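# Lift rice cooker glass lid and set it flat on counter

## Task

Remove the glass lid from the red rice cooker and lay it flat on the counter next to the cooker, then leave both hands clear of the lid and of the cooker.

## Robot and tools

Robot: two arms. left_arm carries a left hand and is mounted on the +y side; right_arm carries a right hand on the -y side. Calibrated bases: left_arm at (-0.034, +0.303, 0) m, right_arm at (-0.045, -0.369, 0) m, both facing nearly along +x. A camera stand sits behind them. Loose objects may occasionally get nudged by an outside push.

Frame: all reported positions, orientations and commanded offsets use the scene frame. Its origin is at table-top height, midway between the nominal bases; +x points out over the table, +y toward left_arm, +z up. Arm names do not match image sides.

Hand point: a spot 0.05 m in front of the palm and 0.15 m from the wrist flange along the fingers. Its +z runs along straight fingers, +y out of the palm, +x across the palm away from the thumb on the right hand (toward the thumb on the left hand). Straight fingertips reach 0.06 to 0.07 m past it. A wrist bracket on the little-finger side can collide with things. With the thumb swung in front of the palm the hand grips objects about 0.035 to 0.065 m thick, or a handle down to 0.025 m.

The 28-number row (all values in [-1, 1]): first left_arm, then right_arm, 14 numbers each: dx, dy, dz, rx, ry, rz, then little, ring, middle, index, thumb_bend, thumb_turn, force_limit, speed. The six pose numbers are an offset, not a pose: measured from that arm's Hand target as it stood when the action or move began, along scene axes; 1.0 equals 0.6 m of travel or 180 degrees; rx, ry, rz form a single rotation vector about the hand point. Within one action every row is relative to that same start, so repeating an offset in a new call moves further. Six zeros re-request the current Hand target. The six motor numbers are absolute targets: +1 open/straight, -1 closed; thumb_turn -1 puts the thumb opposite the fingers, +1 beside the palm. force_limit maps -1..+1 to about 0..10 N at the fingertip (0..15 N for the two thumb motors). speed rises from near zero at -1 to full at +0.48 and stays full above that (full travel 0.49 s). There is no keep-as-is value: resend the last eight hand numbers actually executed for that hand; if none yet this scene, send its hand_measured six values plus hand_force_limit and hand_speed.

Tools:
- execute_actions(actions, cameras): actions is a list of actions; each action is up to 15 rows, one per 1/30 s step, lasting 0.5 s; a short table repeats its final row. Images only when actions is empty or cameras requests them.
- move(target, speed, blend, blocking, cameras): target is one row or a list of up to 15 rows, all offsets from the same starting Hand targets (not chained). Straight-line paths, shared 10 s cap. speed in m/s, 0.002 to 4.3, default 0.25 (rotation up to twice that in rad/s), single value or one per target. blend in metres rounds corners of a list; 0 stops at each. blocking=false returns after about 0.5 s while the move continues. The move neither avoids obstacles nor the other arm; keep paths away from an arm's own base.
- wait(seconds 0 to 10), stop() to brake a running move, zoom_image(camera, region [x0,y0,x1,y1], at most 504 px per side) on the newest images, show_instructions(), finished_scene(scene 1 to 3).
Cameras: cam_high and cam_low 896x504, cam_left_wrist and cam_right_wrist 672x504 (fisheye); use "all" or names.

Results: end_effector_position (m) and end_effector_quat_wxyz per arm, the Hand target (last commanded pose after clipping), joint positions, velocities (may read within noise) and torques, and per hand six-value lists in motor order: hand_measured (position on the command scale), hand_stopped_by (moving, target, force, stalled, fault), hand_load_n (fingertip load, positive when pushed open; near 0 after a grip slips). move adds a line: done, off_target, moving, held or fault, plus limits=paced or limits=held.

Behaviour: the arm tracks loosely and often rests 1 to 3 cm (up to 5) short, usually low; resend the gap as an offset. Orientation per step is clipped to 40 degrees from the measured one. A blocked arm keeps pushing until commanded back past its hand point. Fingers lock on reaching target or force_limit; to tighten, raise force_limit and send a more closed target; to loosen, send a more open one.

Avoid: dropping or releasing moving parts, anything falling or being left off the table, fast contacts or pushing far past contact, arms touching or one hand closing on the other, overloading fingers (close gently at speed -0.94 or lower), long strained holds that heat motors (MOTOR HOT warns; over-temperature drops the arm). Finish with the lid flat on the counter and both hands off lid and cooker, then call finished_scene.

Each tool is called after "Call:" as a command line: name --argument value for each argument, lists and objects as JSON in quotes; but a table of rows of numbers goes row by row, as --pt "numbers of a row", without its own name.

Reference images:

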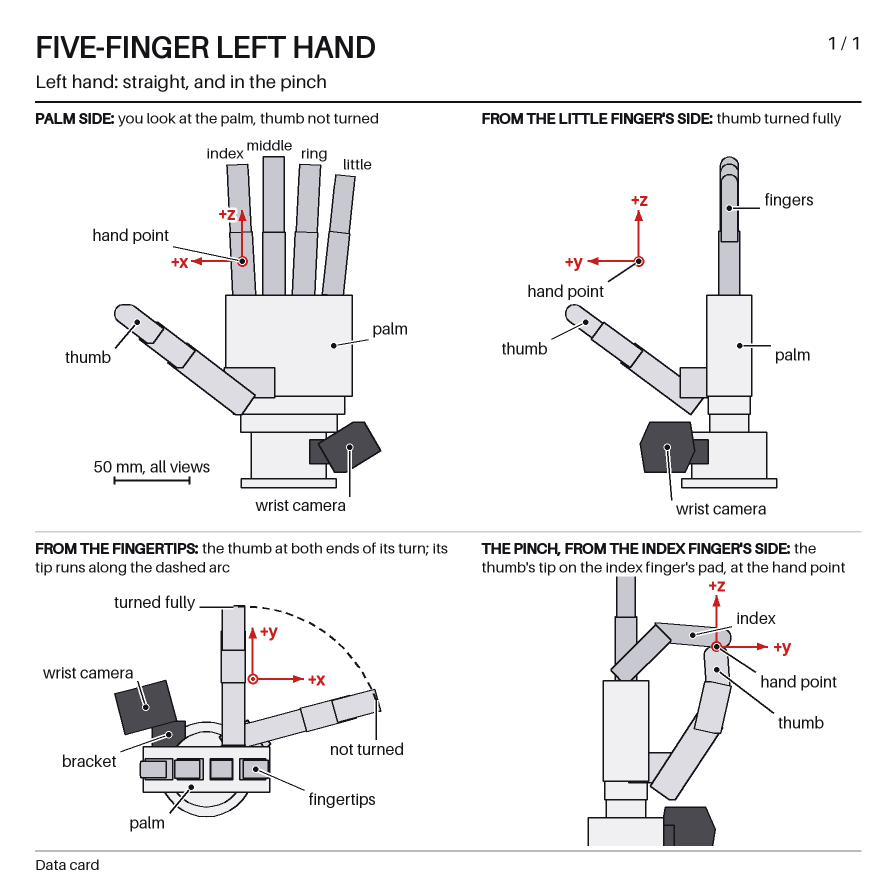

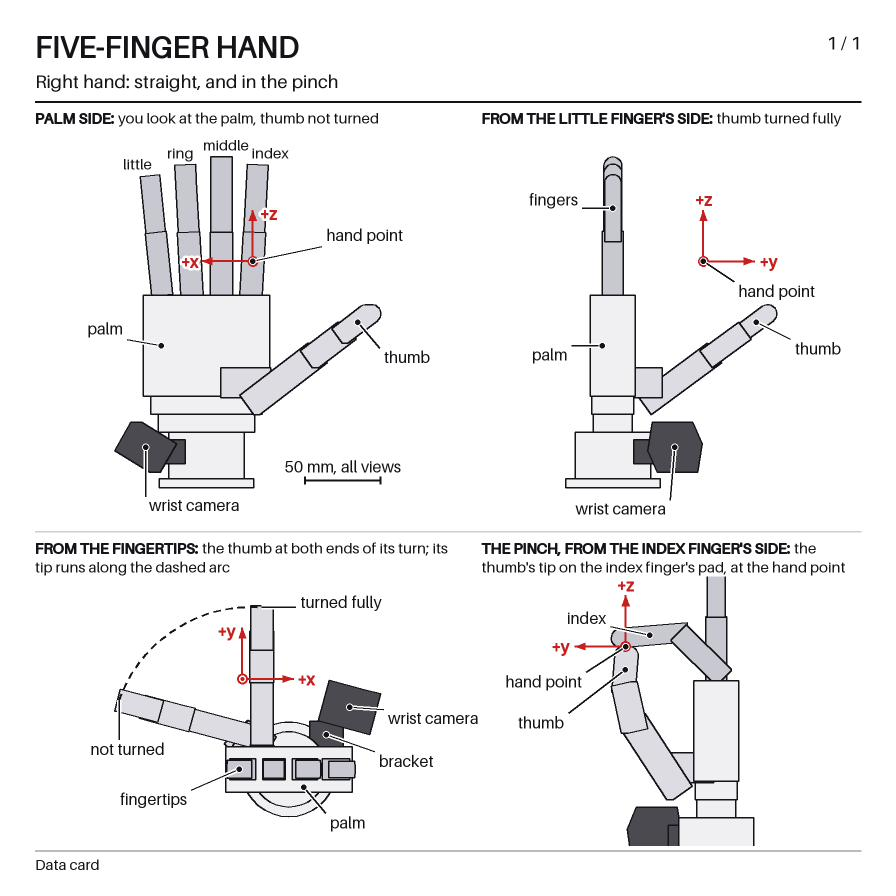

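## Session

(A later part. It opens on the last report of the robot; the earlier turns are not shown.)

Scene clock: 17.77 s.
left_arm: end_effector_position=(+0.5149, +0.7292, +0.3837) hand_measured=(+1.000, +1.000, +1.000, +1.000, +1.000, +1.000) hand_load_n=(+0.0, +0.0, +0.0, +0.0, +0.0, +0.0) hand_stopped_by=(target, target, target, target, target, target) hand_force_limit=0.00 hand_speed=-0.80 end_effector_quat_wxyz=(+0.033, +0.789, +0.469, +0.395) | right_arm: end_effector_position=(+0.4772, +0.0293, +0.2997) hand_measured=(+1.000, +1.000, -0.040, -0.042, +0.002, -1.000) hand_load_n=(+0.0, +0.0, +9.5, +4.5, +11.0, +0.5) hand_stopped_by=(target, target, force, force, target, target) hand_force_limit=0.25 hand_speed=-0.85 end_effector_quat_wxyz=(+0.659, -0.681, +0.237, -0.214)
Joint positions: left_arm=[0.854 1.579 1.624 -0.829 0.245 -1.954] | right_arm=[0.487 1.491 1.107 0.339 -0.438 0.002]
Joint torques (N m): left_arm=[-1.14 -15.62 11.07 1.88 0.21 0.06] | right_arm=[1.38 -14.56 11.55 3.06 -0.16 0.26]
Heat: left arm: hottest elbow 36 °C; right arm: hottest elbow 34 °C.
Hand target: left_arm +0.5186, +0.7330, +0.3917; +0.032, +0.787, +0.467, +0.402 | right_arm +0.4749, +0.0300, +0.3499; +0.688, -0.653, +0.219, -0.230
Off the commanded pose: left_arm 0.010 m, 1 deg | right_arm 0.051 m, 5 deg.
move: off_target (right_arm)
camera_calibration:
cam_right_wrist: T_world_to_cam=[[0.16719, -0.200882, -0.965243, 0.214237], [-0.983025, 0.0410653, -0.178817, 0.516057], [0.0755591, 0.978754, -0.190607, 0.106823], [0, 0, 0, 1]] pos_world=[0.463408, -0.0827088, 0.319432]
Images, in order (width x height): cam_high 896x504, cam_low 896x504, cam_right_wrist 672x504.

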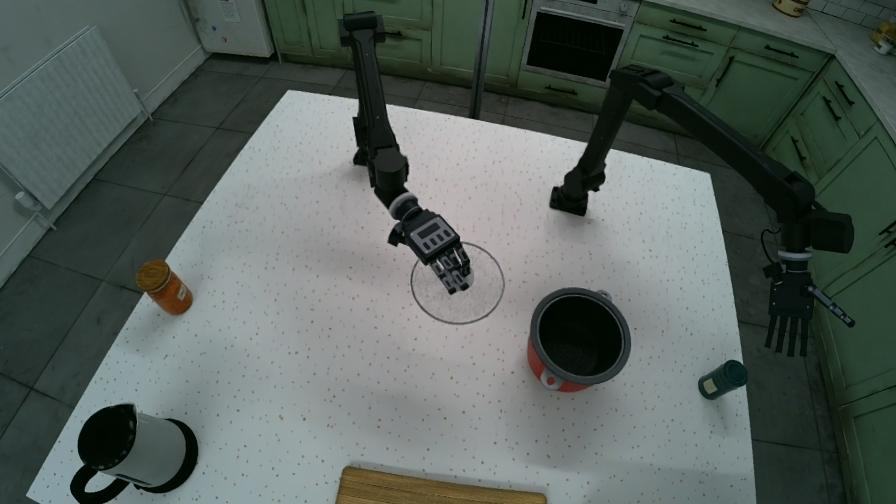

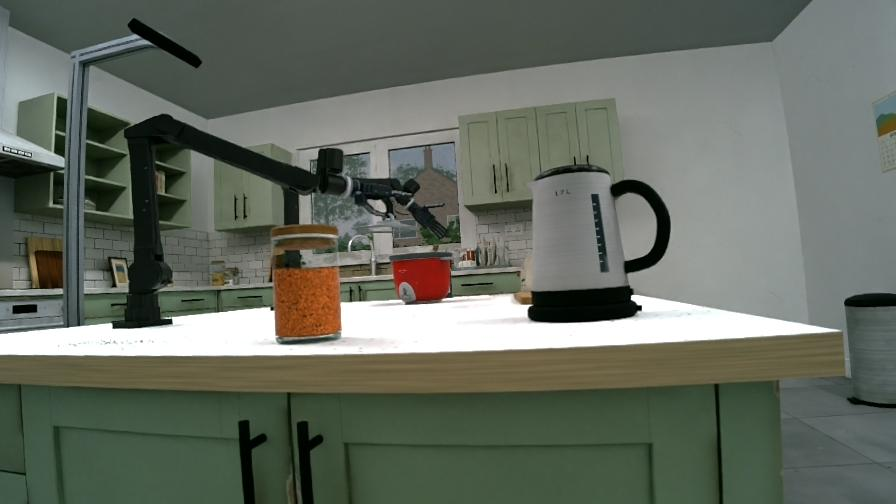

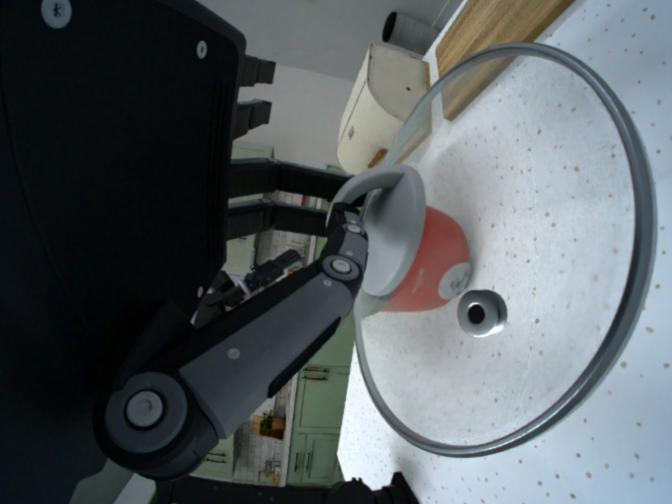

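Call:
move --pt "0 0 0 0 0 0 1 1 1 1 1 1 0 -0.8 0.0 0.0 -0.2 -0.0167 -0.0222 0 1 1 -0.62 -0.62 0.0 -1 0.25 -0.85" --pt "0 0 0 0 0 0 1 1 1 1 1 1 0 -0.8 0 0 -0.408 -0.0167 -0.0222 0 1 1 -0.62 -0.62 0.0 -1 0.25 -0.85" --speed '[0.18,0.15]' --blend '[0.02,0]' --cameras '["cam_high","cam_low","cam_right_wrist"]'

Call:
zoom_image --camera "cam_low" --region '[320, 200, 470, 320]'

Call:
zoom_image --camera "cam_high" --region '[390, 230, 530, 370]'

Scene clock: 20.23 s.
left_arm: end_effector_position=(+0.5149, +0.7292, +0.3837) hand_measured=(+1.000, +1.000, +1.000, +1.000, +1.000, +1.000) hand_load_n=(+0.0, +0.0, +0.0, +0.0, +0.0, +0.0) hand_stopped_by=(target, target, target, target, target, target) hand_force_limit=0.00 hand_speed=-0.80 end_effector_quat_wxyz=(+0.033, +0.789, +0.469, +0.395) | right_arm: end_effector_position=(+0.4673, +0.0218, +0.0806) hand_measured=(+1.000, +1.000, -0.040, -0.042, +0.002, -1.000) hand_load_n=(-0.5, +0.0, +9.5, +4.5, +10.5, +0.5) hand_stopped_by=(target, target, force, force, target, target) hand_force_limit=0.25 hand_speed=-0.85 end_effector_quat_wxyz=(+0.661, -0.679, +0.209, -0.241)
Joint positions: left_arm=[0.854 1.579 1.624 -0.829 0.245 -1.954] | right_arm=[0.489 1.873 0.848 1.014 -0.436 -0.056]
Joint torques (N m): left_arm=[-1.14 -15.62 11.06 1.87 0.21 0.06] | right_arm=[1.85 -13.92 7.77 3.17 -0.03 0]
Heat: left arm: hottest elbow 37 °C; right arm: hottest elbow 34 °C.
Hand target: left_arm +0.5186, +0.7330, +0.3917; +0.032, +0.787, +0.467, +0.402 | right_arm +0.4750, +0.0301, +0.1052; +0.678, -0.662, +0.188, -0.259
Off the commanded pose: left_arm 0.010 m, 1 deg | right_arm 0.027 m, 4 deg.
move: off_target (right_arm)
camera_calibration:
cam_right_wrist: T_world_to_cam=[[0.239531, -0.218993, -0.945868, -0.0321274], [-0.966844, 0.0350348, -0.252954, 0.465951], [0.0885334, 0.975097, -0.20334, 0.0681345], [0, 0, 0, 1]] pos_world=[0.452165, -0.089798, 0.10133]
Images, in order (width x height): cam_high 896x504, cam_low 896x504, cam_right_wrist 672x504.

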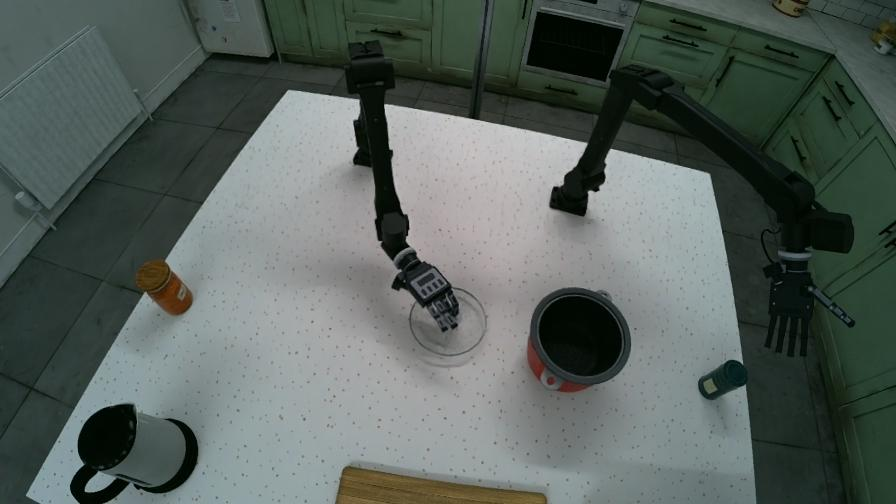

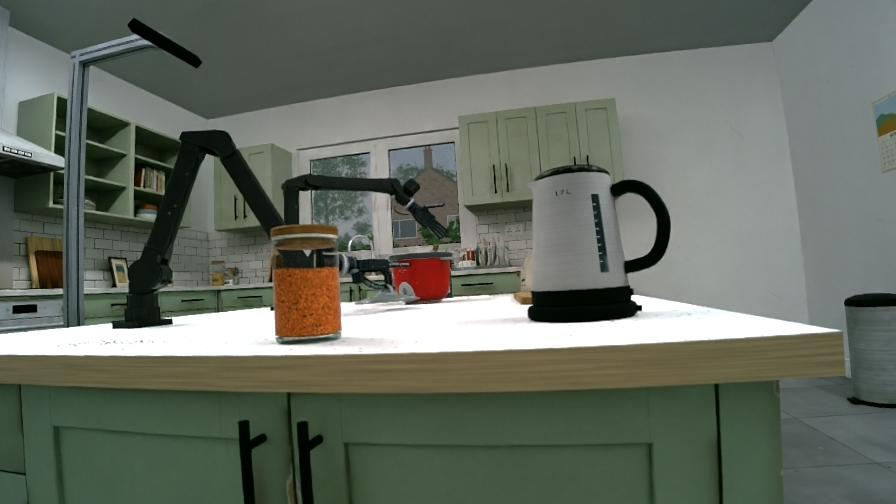

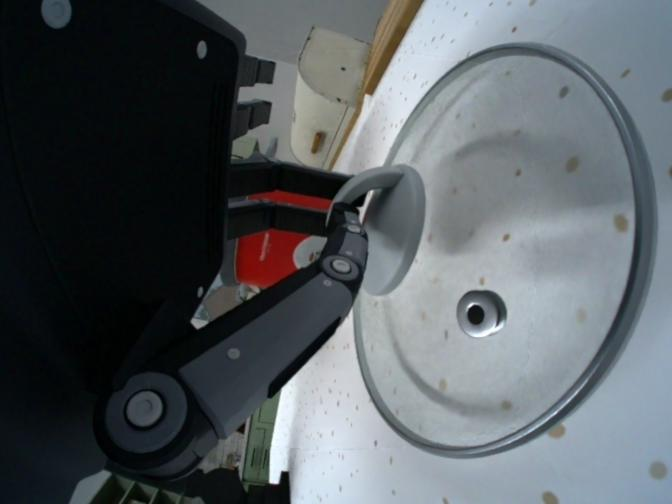

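Scaled by 3.360 from the camera's 896x504 image, which has a finer 1280x720 frame.

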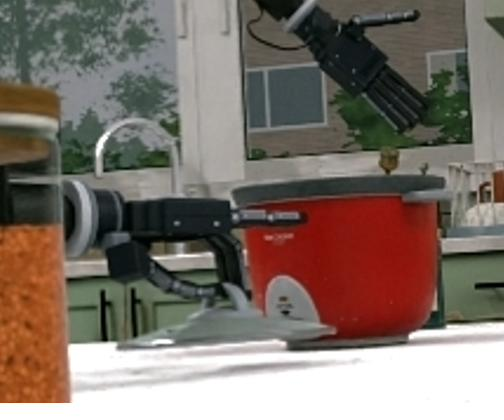

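Scaled by 3.600 from the camera's 896x504 image, which has a finer 1280x720 frame.

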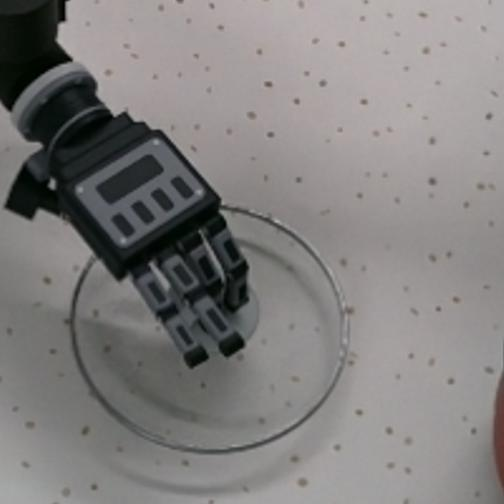

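Call:
move --pt "0 0 0 0 0 0 1 1 1 1 1 1 0 -0.8 0.0 0.0 -0.064 0.0034 0.0044 0 1 1 -0.62 -0.62 0.0 -1 0.25 -0.85" --speed '[0.06]' --cameras '["cam_high","cam_low","cam_right_wrist"]'

Call:
zoom_image --camera "cam_low" --region '[330, 230, 450, 320]'

Scene clock: 21.60 s.
left_arm: end_effector_position=(+0.5149, +0.7292, +0.3837) hand_measured=(+1.000, +1.000, +1.000, +1.000, +1.000, +1.000) hand_load_n=(+0.0, +0.0, +0.0, +0.0, +0.0, +0.0) hand_stopped_by=(target, target, target, target, target, target) hand_force_limit=0.00 hand_speed=-0.80 end_effector_quat_wxyz=(+0.033, +0.789, +0.469, +0.395) | right_arm: end_effector_position=(+0.4690, +0.0226, +0.0575) hand_measured=(+1.000, +1.000, -0.040, -0.042, +0.002, -1.000) hand_load_n=(+0.0, +0.0, +9.0, +5.0, +7.5, +0.5) hand_stopped_by=(target, target, force, force, target, target) hand_force_limit=0.25 hand_speed=-0.85 end_effector_quat_wxyz=(+0.668, -0.671, +0.202, -0.249)
Joint positions: left_arm=[0.854 1.579 1.624 -0.829 0.245 -1.954] | right_arm=[0.489 1.953 0.848 1.124 -0.435 -0.056]
Joint velocities: left_arm=[-0.015 -0.015 -0.007 0.046 0.007 0.051] | right_arm=[within noise]
Joint torques (N m): left_arm=[-1.2 -15.56 11.07 1.87 0.2 0.05] | right_arm=[1.55 -12.34 7.28 2.85 -0.07 0.17]
Heat: left arm: hottest elbow 37 °C; right arm: hottest elbow 34 °C.
Hand target: left_arm +0.5186, +0.7330, +0.3917; +0.032, +0.787, +0.467, +0.402 | right_arm +0.4751, +0.0301, +0.0669; +0.680, -0.660, +0.194, -0.253
Off the commanded pose: left_arm 0.010 m, 1 deg | right_arm 0.013 m, 2 deg.
move: off_target (right_arm)
camera_calibration:
cam_right_wrist: T_world_to_cam=[[0.264275, -0.206025, -0.942185, -0.0662426], [-0.959845, 0.0391456, -0.277788, 0.459757], [0.0941136, 0.977763, -0.187407, 0.0589718], [0, 0, 0, 1]] pos_world=[0.453252, -0.0893056, 0.0763538]
Images, in order (width x height): cam_high 896x504, cam_low 896x504, cam_right_wrist 672x504.

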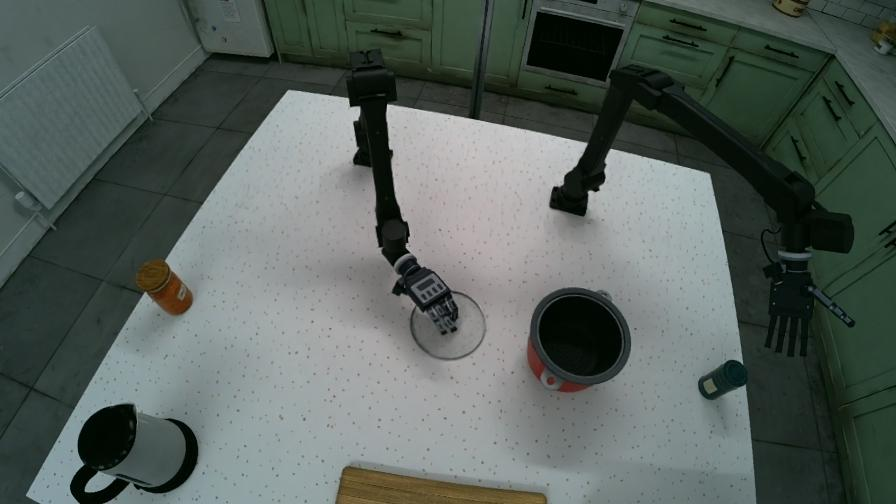

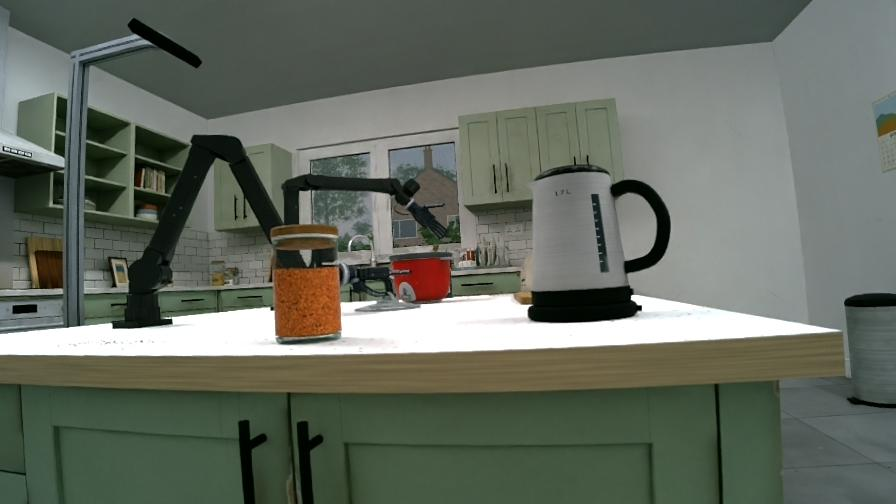

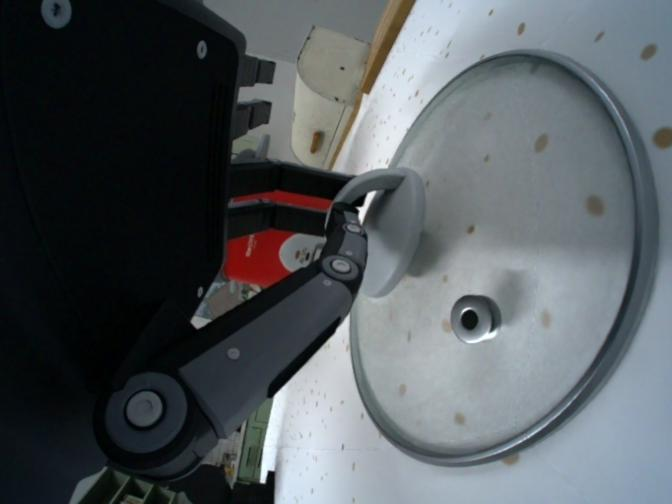

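Scaled by 4.200 from the camera's 896x504 image, which has a finer 1280x720 frame.

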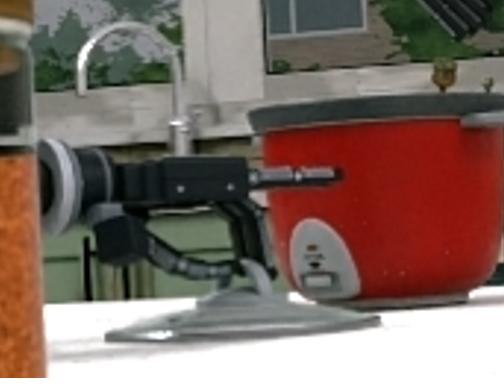

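Call:
move --pt "0 0 0 0 0 0 1 1 1 1 1 1 0 -0.8 0.0 0.0 -0.022 -0.0044 0.0033 0 1 1 -0.62 -0.62 0.0 -1 0.25 -0.85" --speed '[0.05]' --cameras '["cam_low","cam_right_wrist"]'

Call:
zoom_image --camera "cam_low" --region '[330, 230, 450, 320]'

Scene clock: 22.73 s.
left_arm: end_effector_position=(+0.5149, +0.7292, +0.3837) hand_measured=(+1.000, +1.000, +1.000, +1.000, +1.000, +1.000) hand_load_n=(+0.0, +0.0, +0.0, +0.0, +0.0, +0.0) hand_stopped_by=(target, target, target, target, target, target) hand_force_limit=0.00 hand_speed=-0.80 end_effector_quat_wxyz=(+0.033, +0.789, +0.469, +0.395) | right_arm: end_effector_position=(+0.4692, +0.0228, +0.0567) hand_measured=(+1.000, +1.000, -0.040, -0.042, +0.002, -1.000) hand_load_n=(+0.0, +0.0, +9.5, +5.5, +6.5, +0.5) hand_stopped_by=(target, target, force, force, target, target) hand_force_limit=0.25 hand_speed=-0.85 end_effector_quat_wxyz=(+0.670, -0.669, +0.200, -0.250)
Joint positions: left_arm=[0.854 1.579 1.624 -0.829 0.245 -1.954] | right_arm=[0.489 1.961 0.848 1.139 -0.436 -0.056]
Joint torques (N m): left_arm=[-1.14 -15.56 11.08 1.87 0.21 0.06] | right_arm=[1.79 -11.34 7.53 2.37 -0.02 0.09]
Heat: left arm: hottest elbow 37 °C; right arm: hottest elbow 34 °C.
Hand target: left_arm +0.5186, +0.7330, +0.3917; +0.032, +0.787, +0.467, +0.402 | right_arm +0.4750, +0.0301, +0.0537; +0.674, -0.666, +0.196, -0.251
Off the commanded pose: left_arm 0.010 m, 1 deg | right_arm 0.010 m, 1 deg.
move: done
camera_calibration:
cam_right_wrist: T_world_to_cam=[[0.270726, -0.202556, -0.941105, -0.0702573], [-0.957963, 0.0397346, -0.284127, 0.459133], [0.094946, 0.978464, -0.183284, 0.0579817], [0, 0, 0, 1]] pos_world=[0.453347, -0.0892075, 0.0749597]
Images, in order (width x height): cam_low 896x504, cam_right_wrist 672x504.

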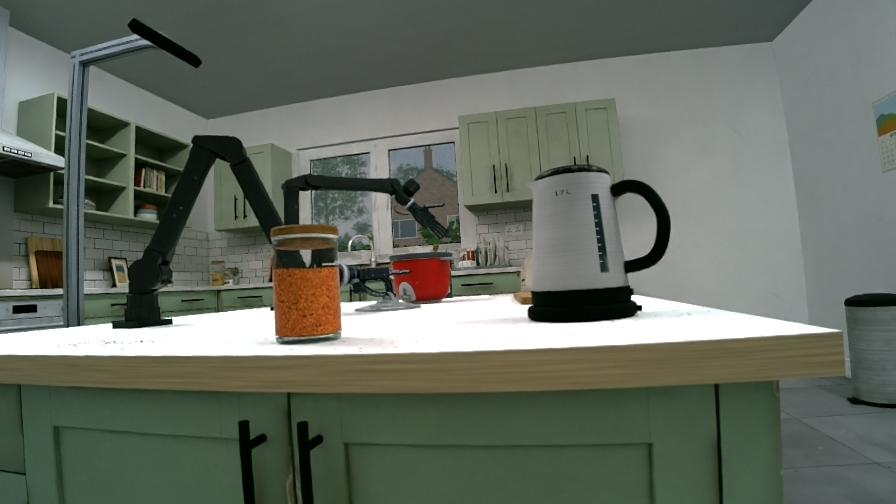

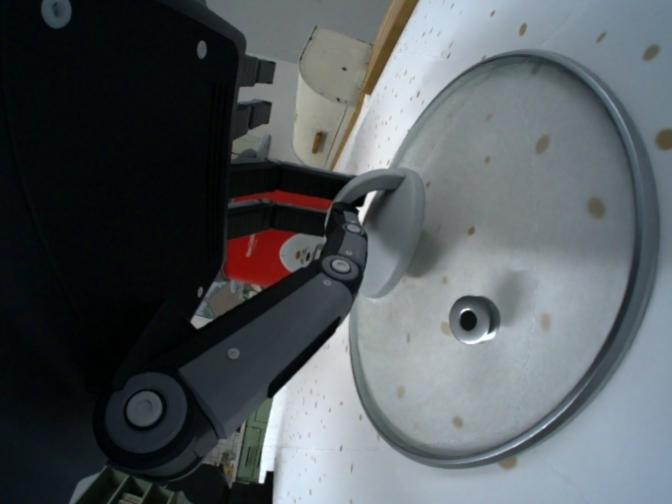

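Scaled by 4.200 from the camera's 896x504 image, which has a finer 1280x720 frame.

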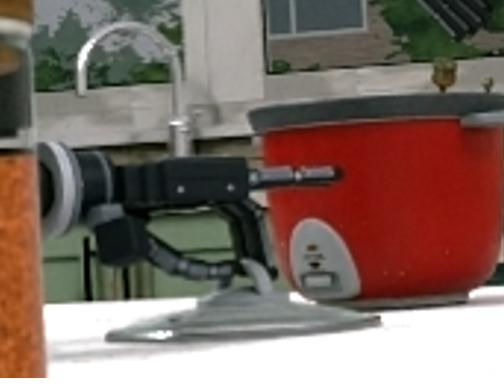

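Call:
move --pt "0 0 0 0 0 0 1 1 1 1 1 1 0 -0.8 0.0 0.0 0.0 0 0 0 1 1 1 1 0.0 -1 0.25 -0.55" --pt "0 0 0 0 0 0 1 1 1 1 1 1 0 -0.8 -0.024 -0.032 0.006 0 0 0 1 1 1 1 0.0 -1 0.25 -0.55" --pt "0 0 0 0 0 0 1 1 1 1 1 1 0 -0.8 -0.05 -0.07 0.2 0 0 0 1 1 1 1 0.0 -1 0.25 -0.55" --speed '[0.05,0.07,0.2]' --cameras '["cam_high","cam_low","cam_right_wrist"]'

Call:
zoom_image --camera "cam_low" --region '[330, 230, 450, 320]'

Scene clock: 26.27 s.
left_arm: end_effector_position=(+0.5149, +0.7292, +0.3837) hand_measured=(+1.000, +1.000, +1.000, +1.000, +1.000, +1.000) hand_load_n=(+0.0, +0.5, +0.0, +0.0, +0.0, +0.0) hand_stopped_by=(target, target, target, target, target, target) hand_force_limit=0.00 hand_speed=-0.80 end_effector_quat_wxyz=(+0.033, +0.789, +0.469, +0.395) | right_arm: end_effector_position=(+0.4442, -0.0090, +0.1732) hand_measured=(+1.000, +1.000, +1.000, +1.000, +0.000, -1.000) hand_load_n=(+0.0, +0.0, -0.5, +0.0, +0.0, +0.0) hand_stopped_by=(target, target, target, target, target, target) hand_force_limit=0.25 hand_speed=-0.55 end_effector_quat_wxyz=(+0.675, -0.666, +0.192, -0.253)
Joint positions: left_arm=[0.854 1.579 1.624 -0.829 0.245 -1.954] | right_arm=[0.448 1.606 0.776 0.875 -0.486 -0.056]
Joint torques (N m): left_arm=[-1.14 -15.62 11.07 1.88 0.21 0.06] | right_arm=[0.79 -11.28 7.47 1.52 -0.11 0.11]
Heat: left arm: hottest elbow 38 °C; right arm: hottest elbow 35 °C.
Hand target: left_arm +0.5186, +0.7330, +0.3917; +0.032, +0.787, +0.467, +0.402 | right_arm +0.4451, -0.0120, +0.1736; +0.674, -0.666, +0.196, -0.251
Off the commanded pose: left_arm 0.010 m, 1 deg | right_arm 0.003 m, 0 deg.
move: done
camera_calibration:
cam_right_wrist: T_world_to_cam=[[0.289032, -0.193554, -0.937548, 0.0311137], [-0.953164, 0.0329698, -0.300653, 0.470195], [0.0891034, 0.980535, -0.174959, 0.113947], [0, 0, 0, 1]] pos_world=[0.429026, -0.121209, 0.190472]
Images, in order (width x height): cam_high 896x504, cam_low 896x504, cam_right_wrist 672x504.

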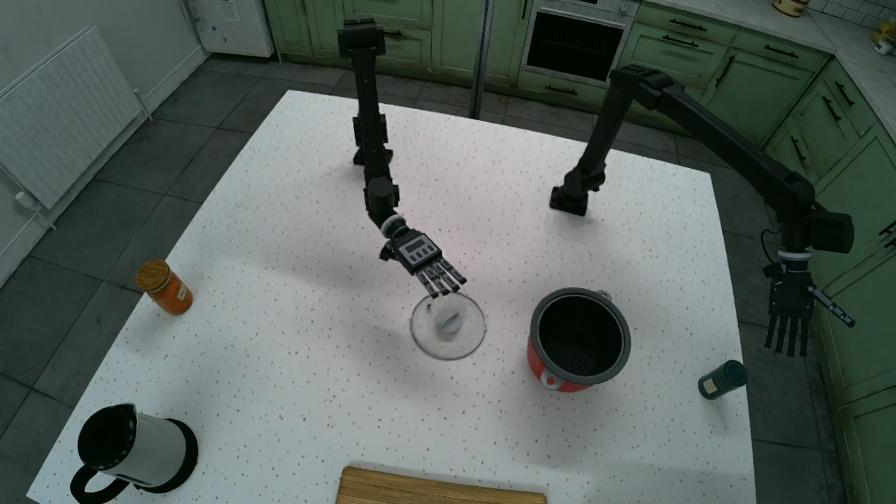

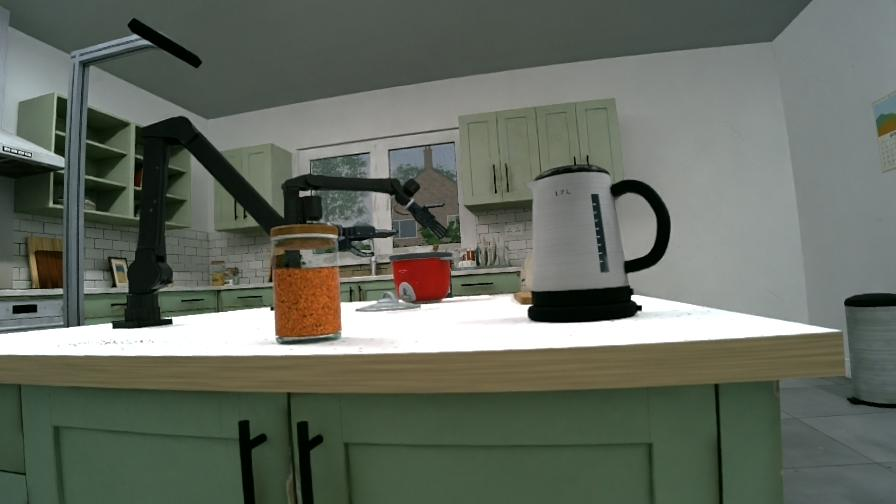

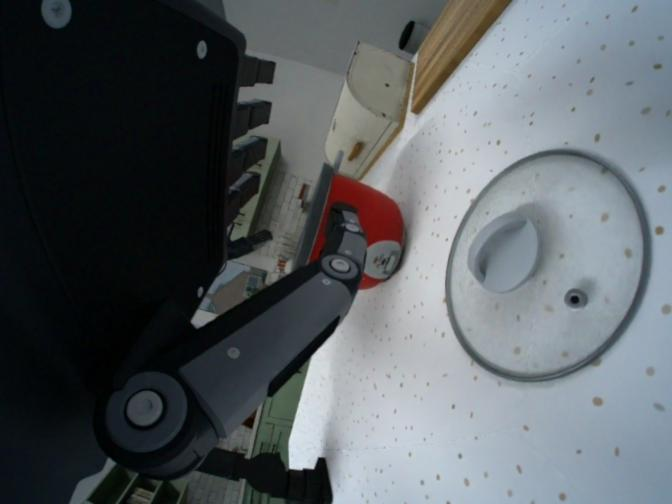

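Scaled by 4.200 from the camera's 896x504 image, which has a finer 1280x720 frame.

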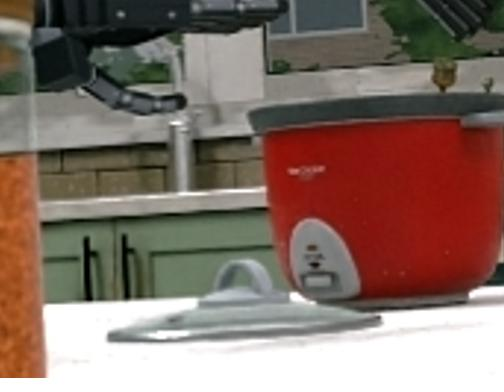

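Call:
finished_scene --scene 3

The scene is finished: the task was done.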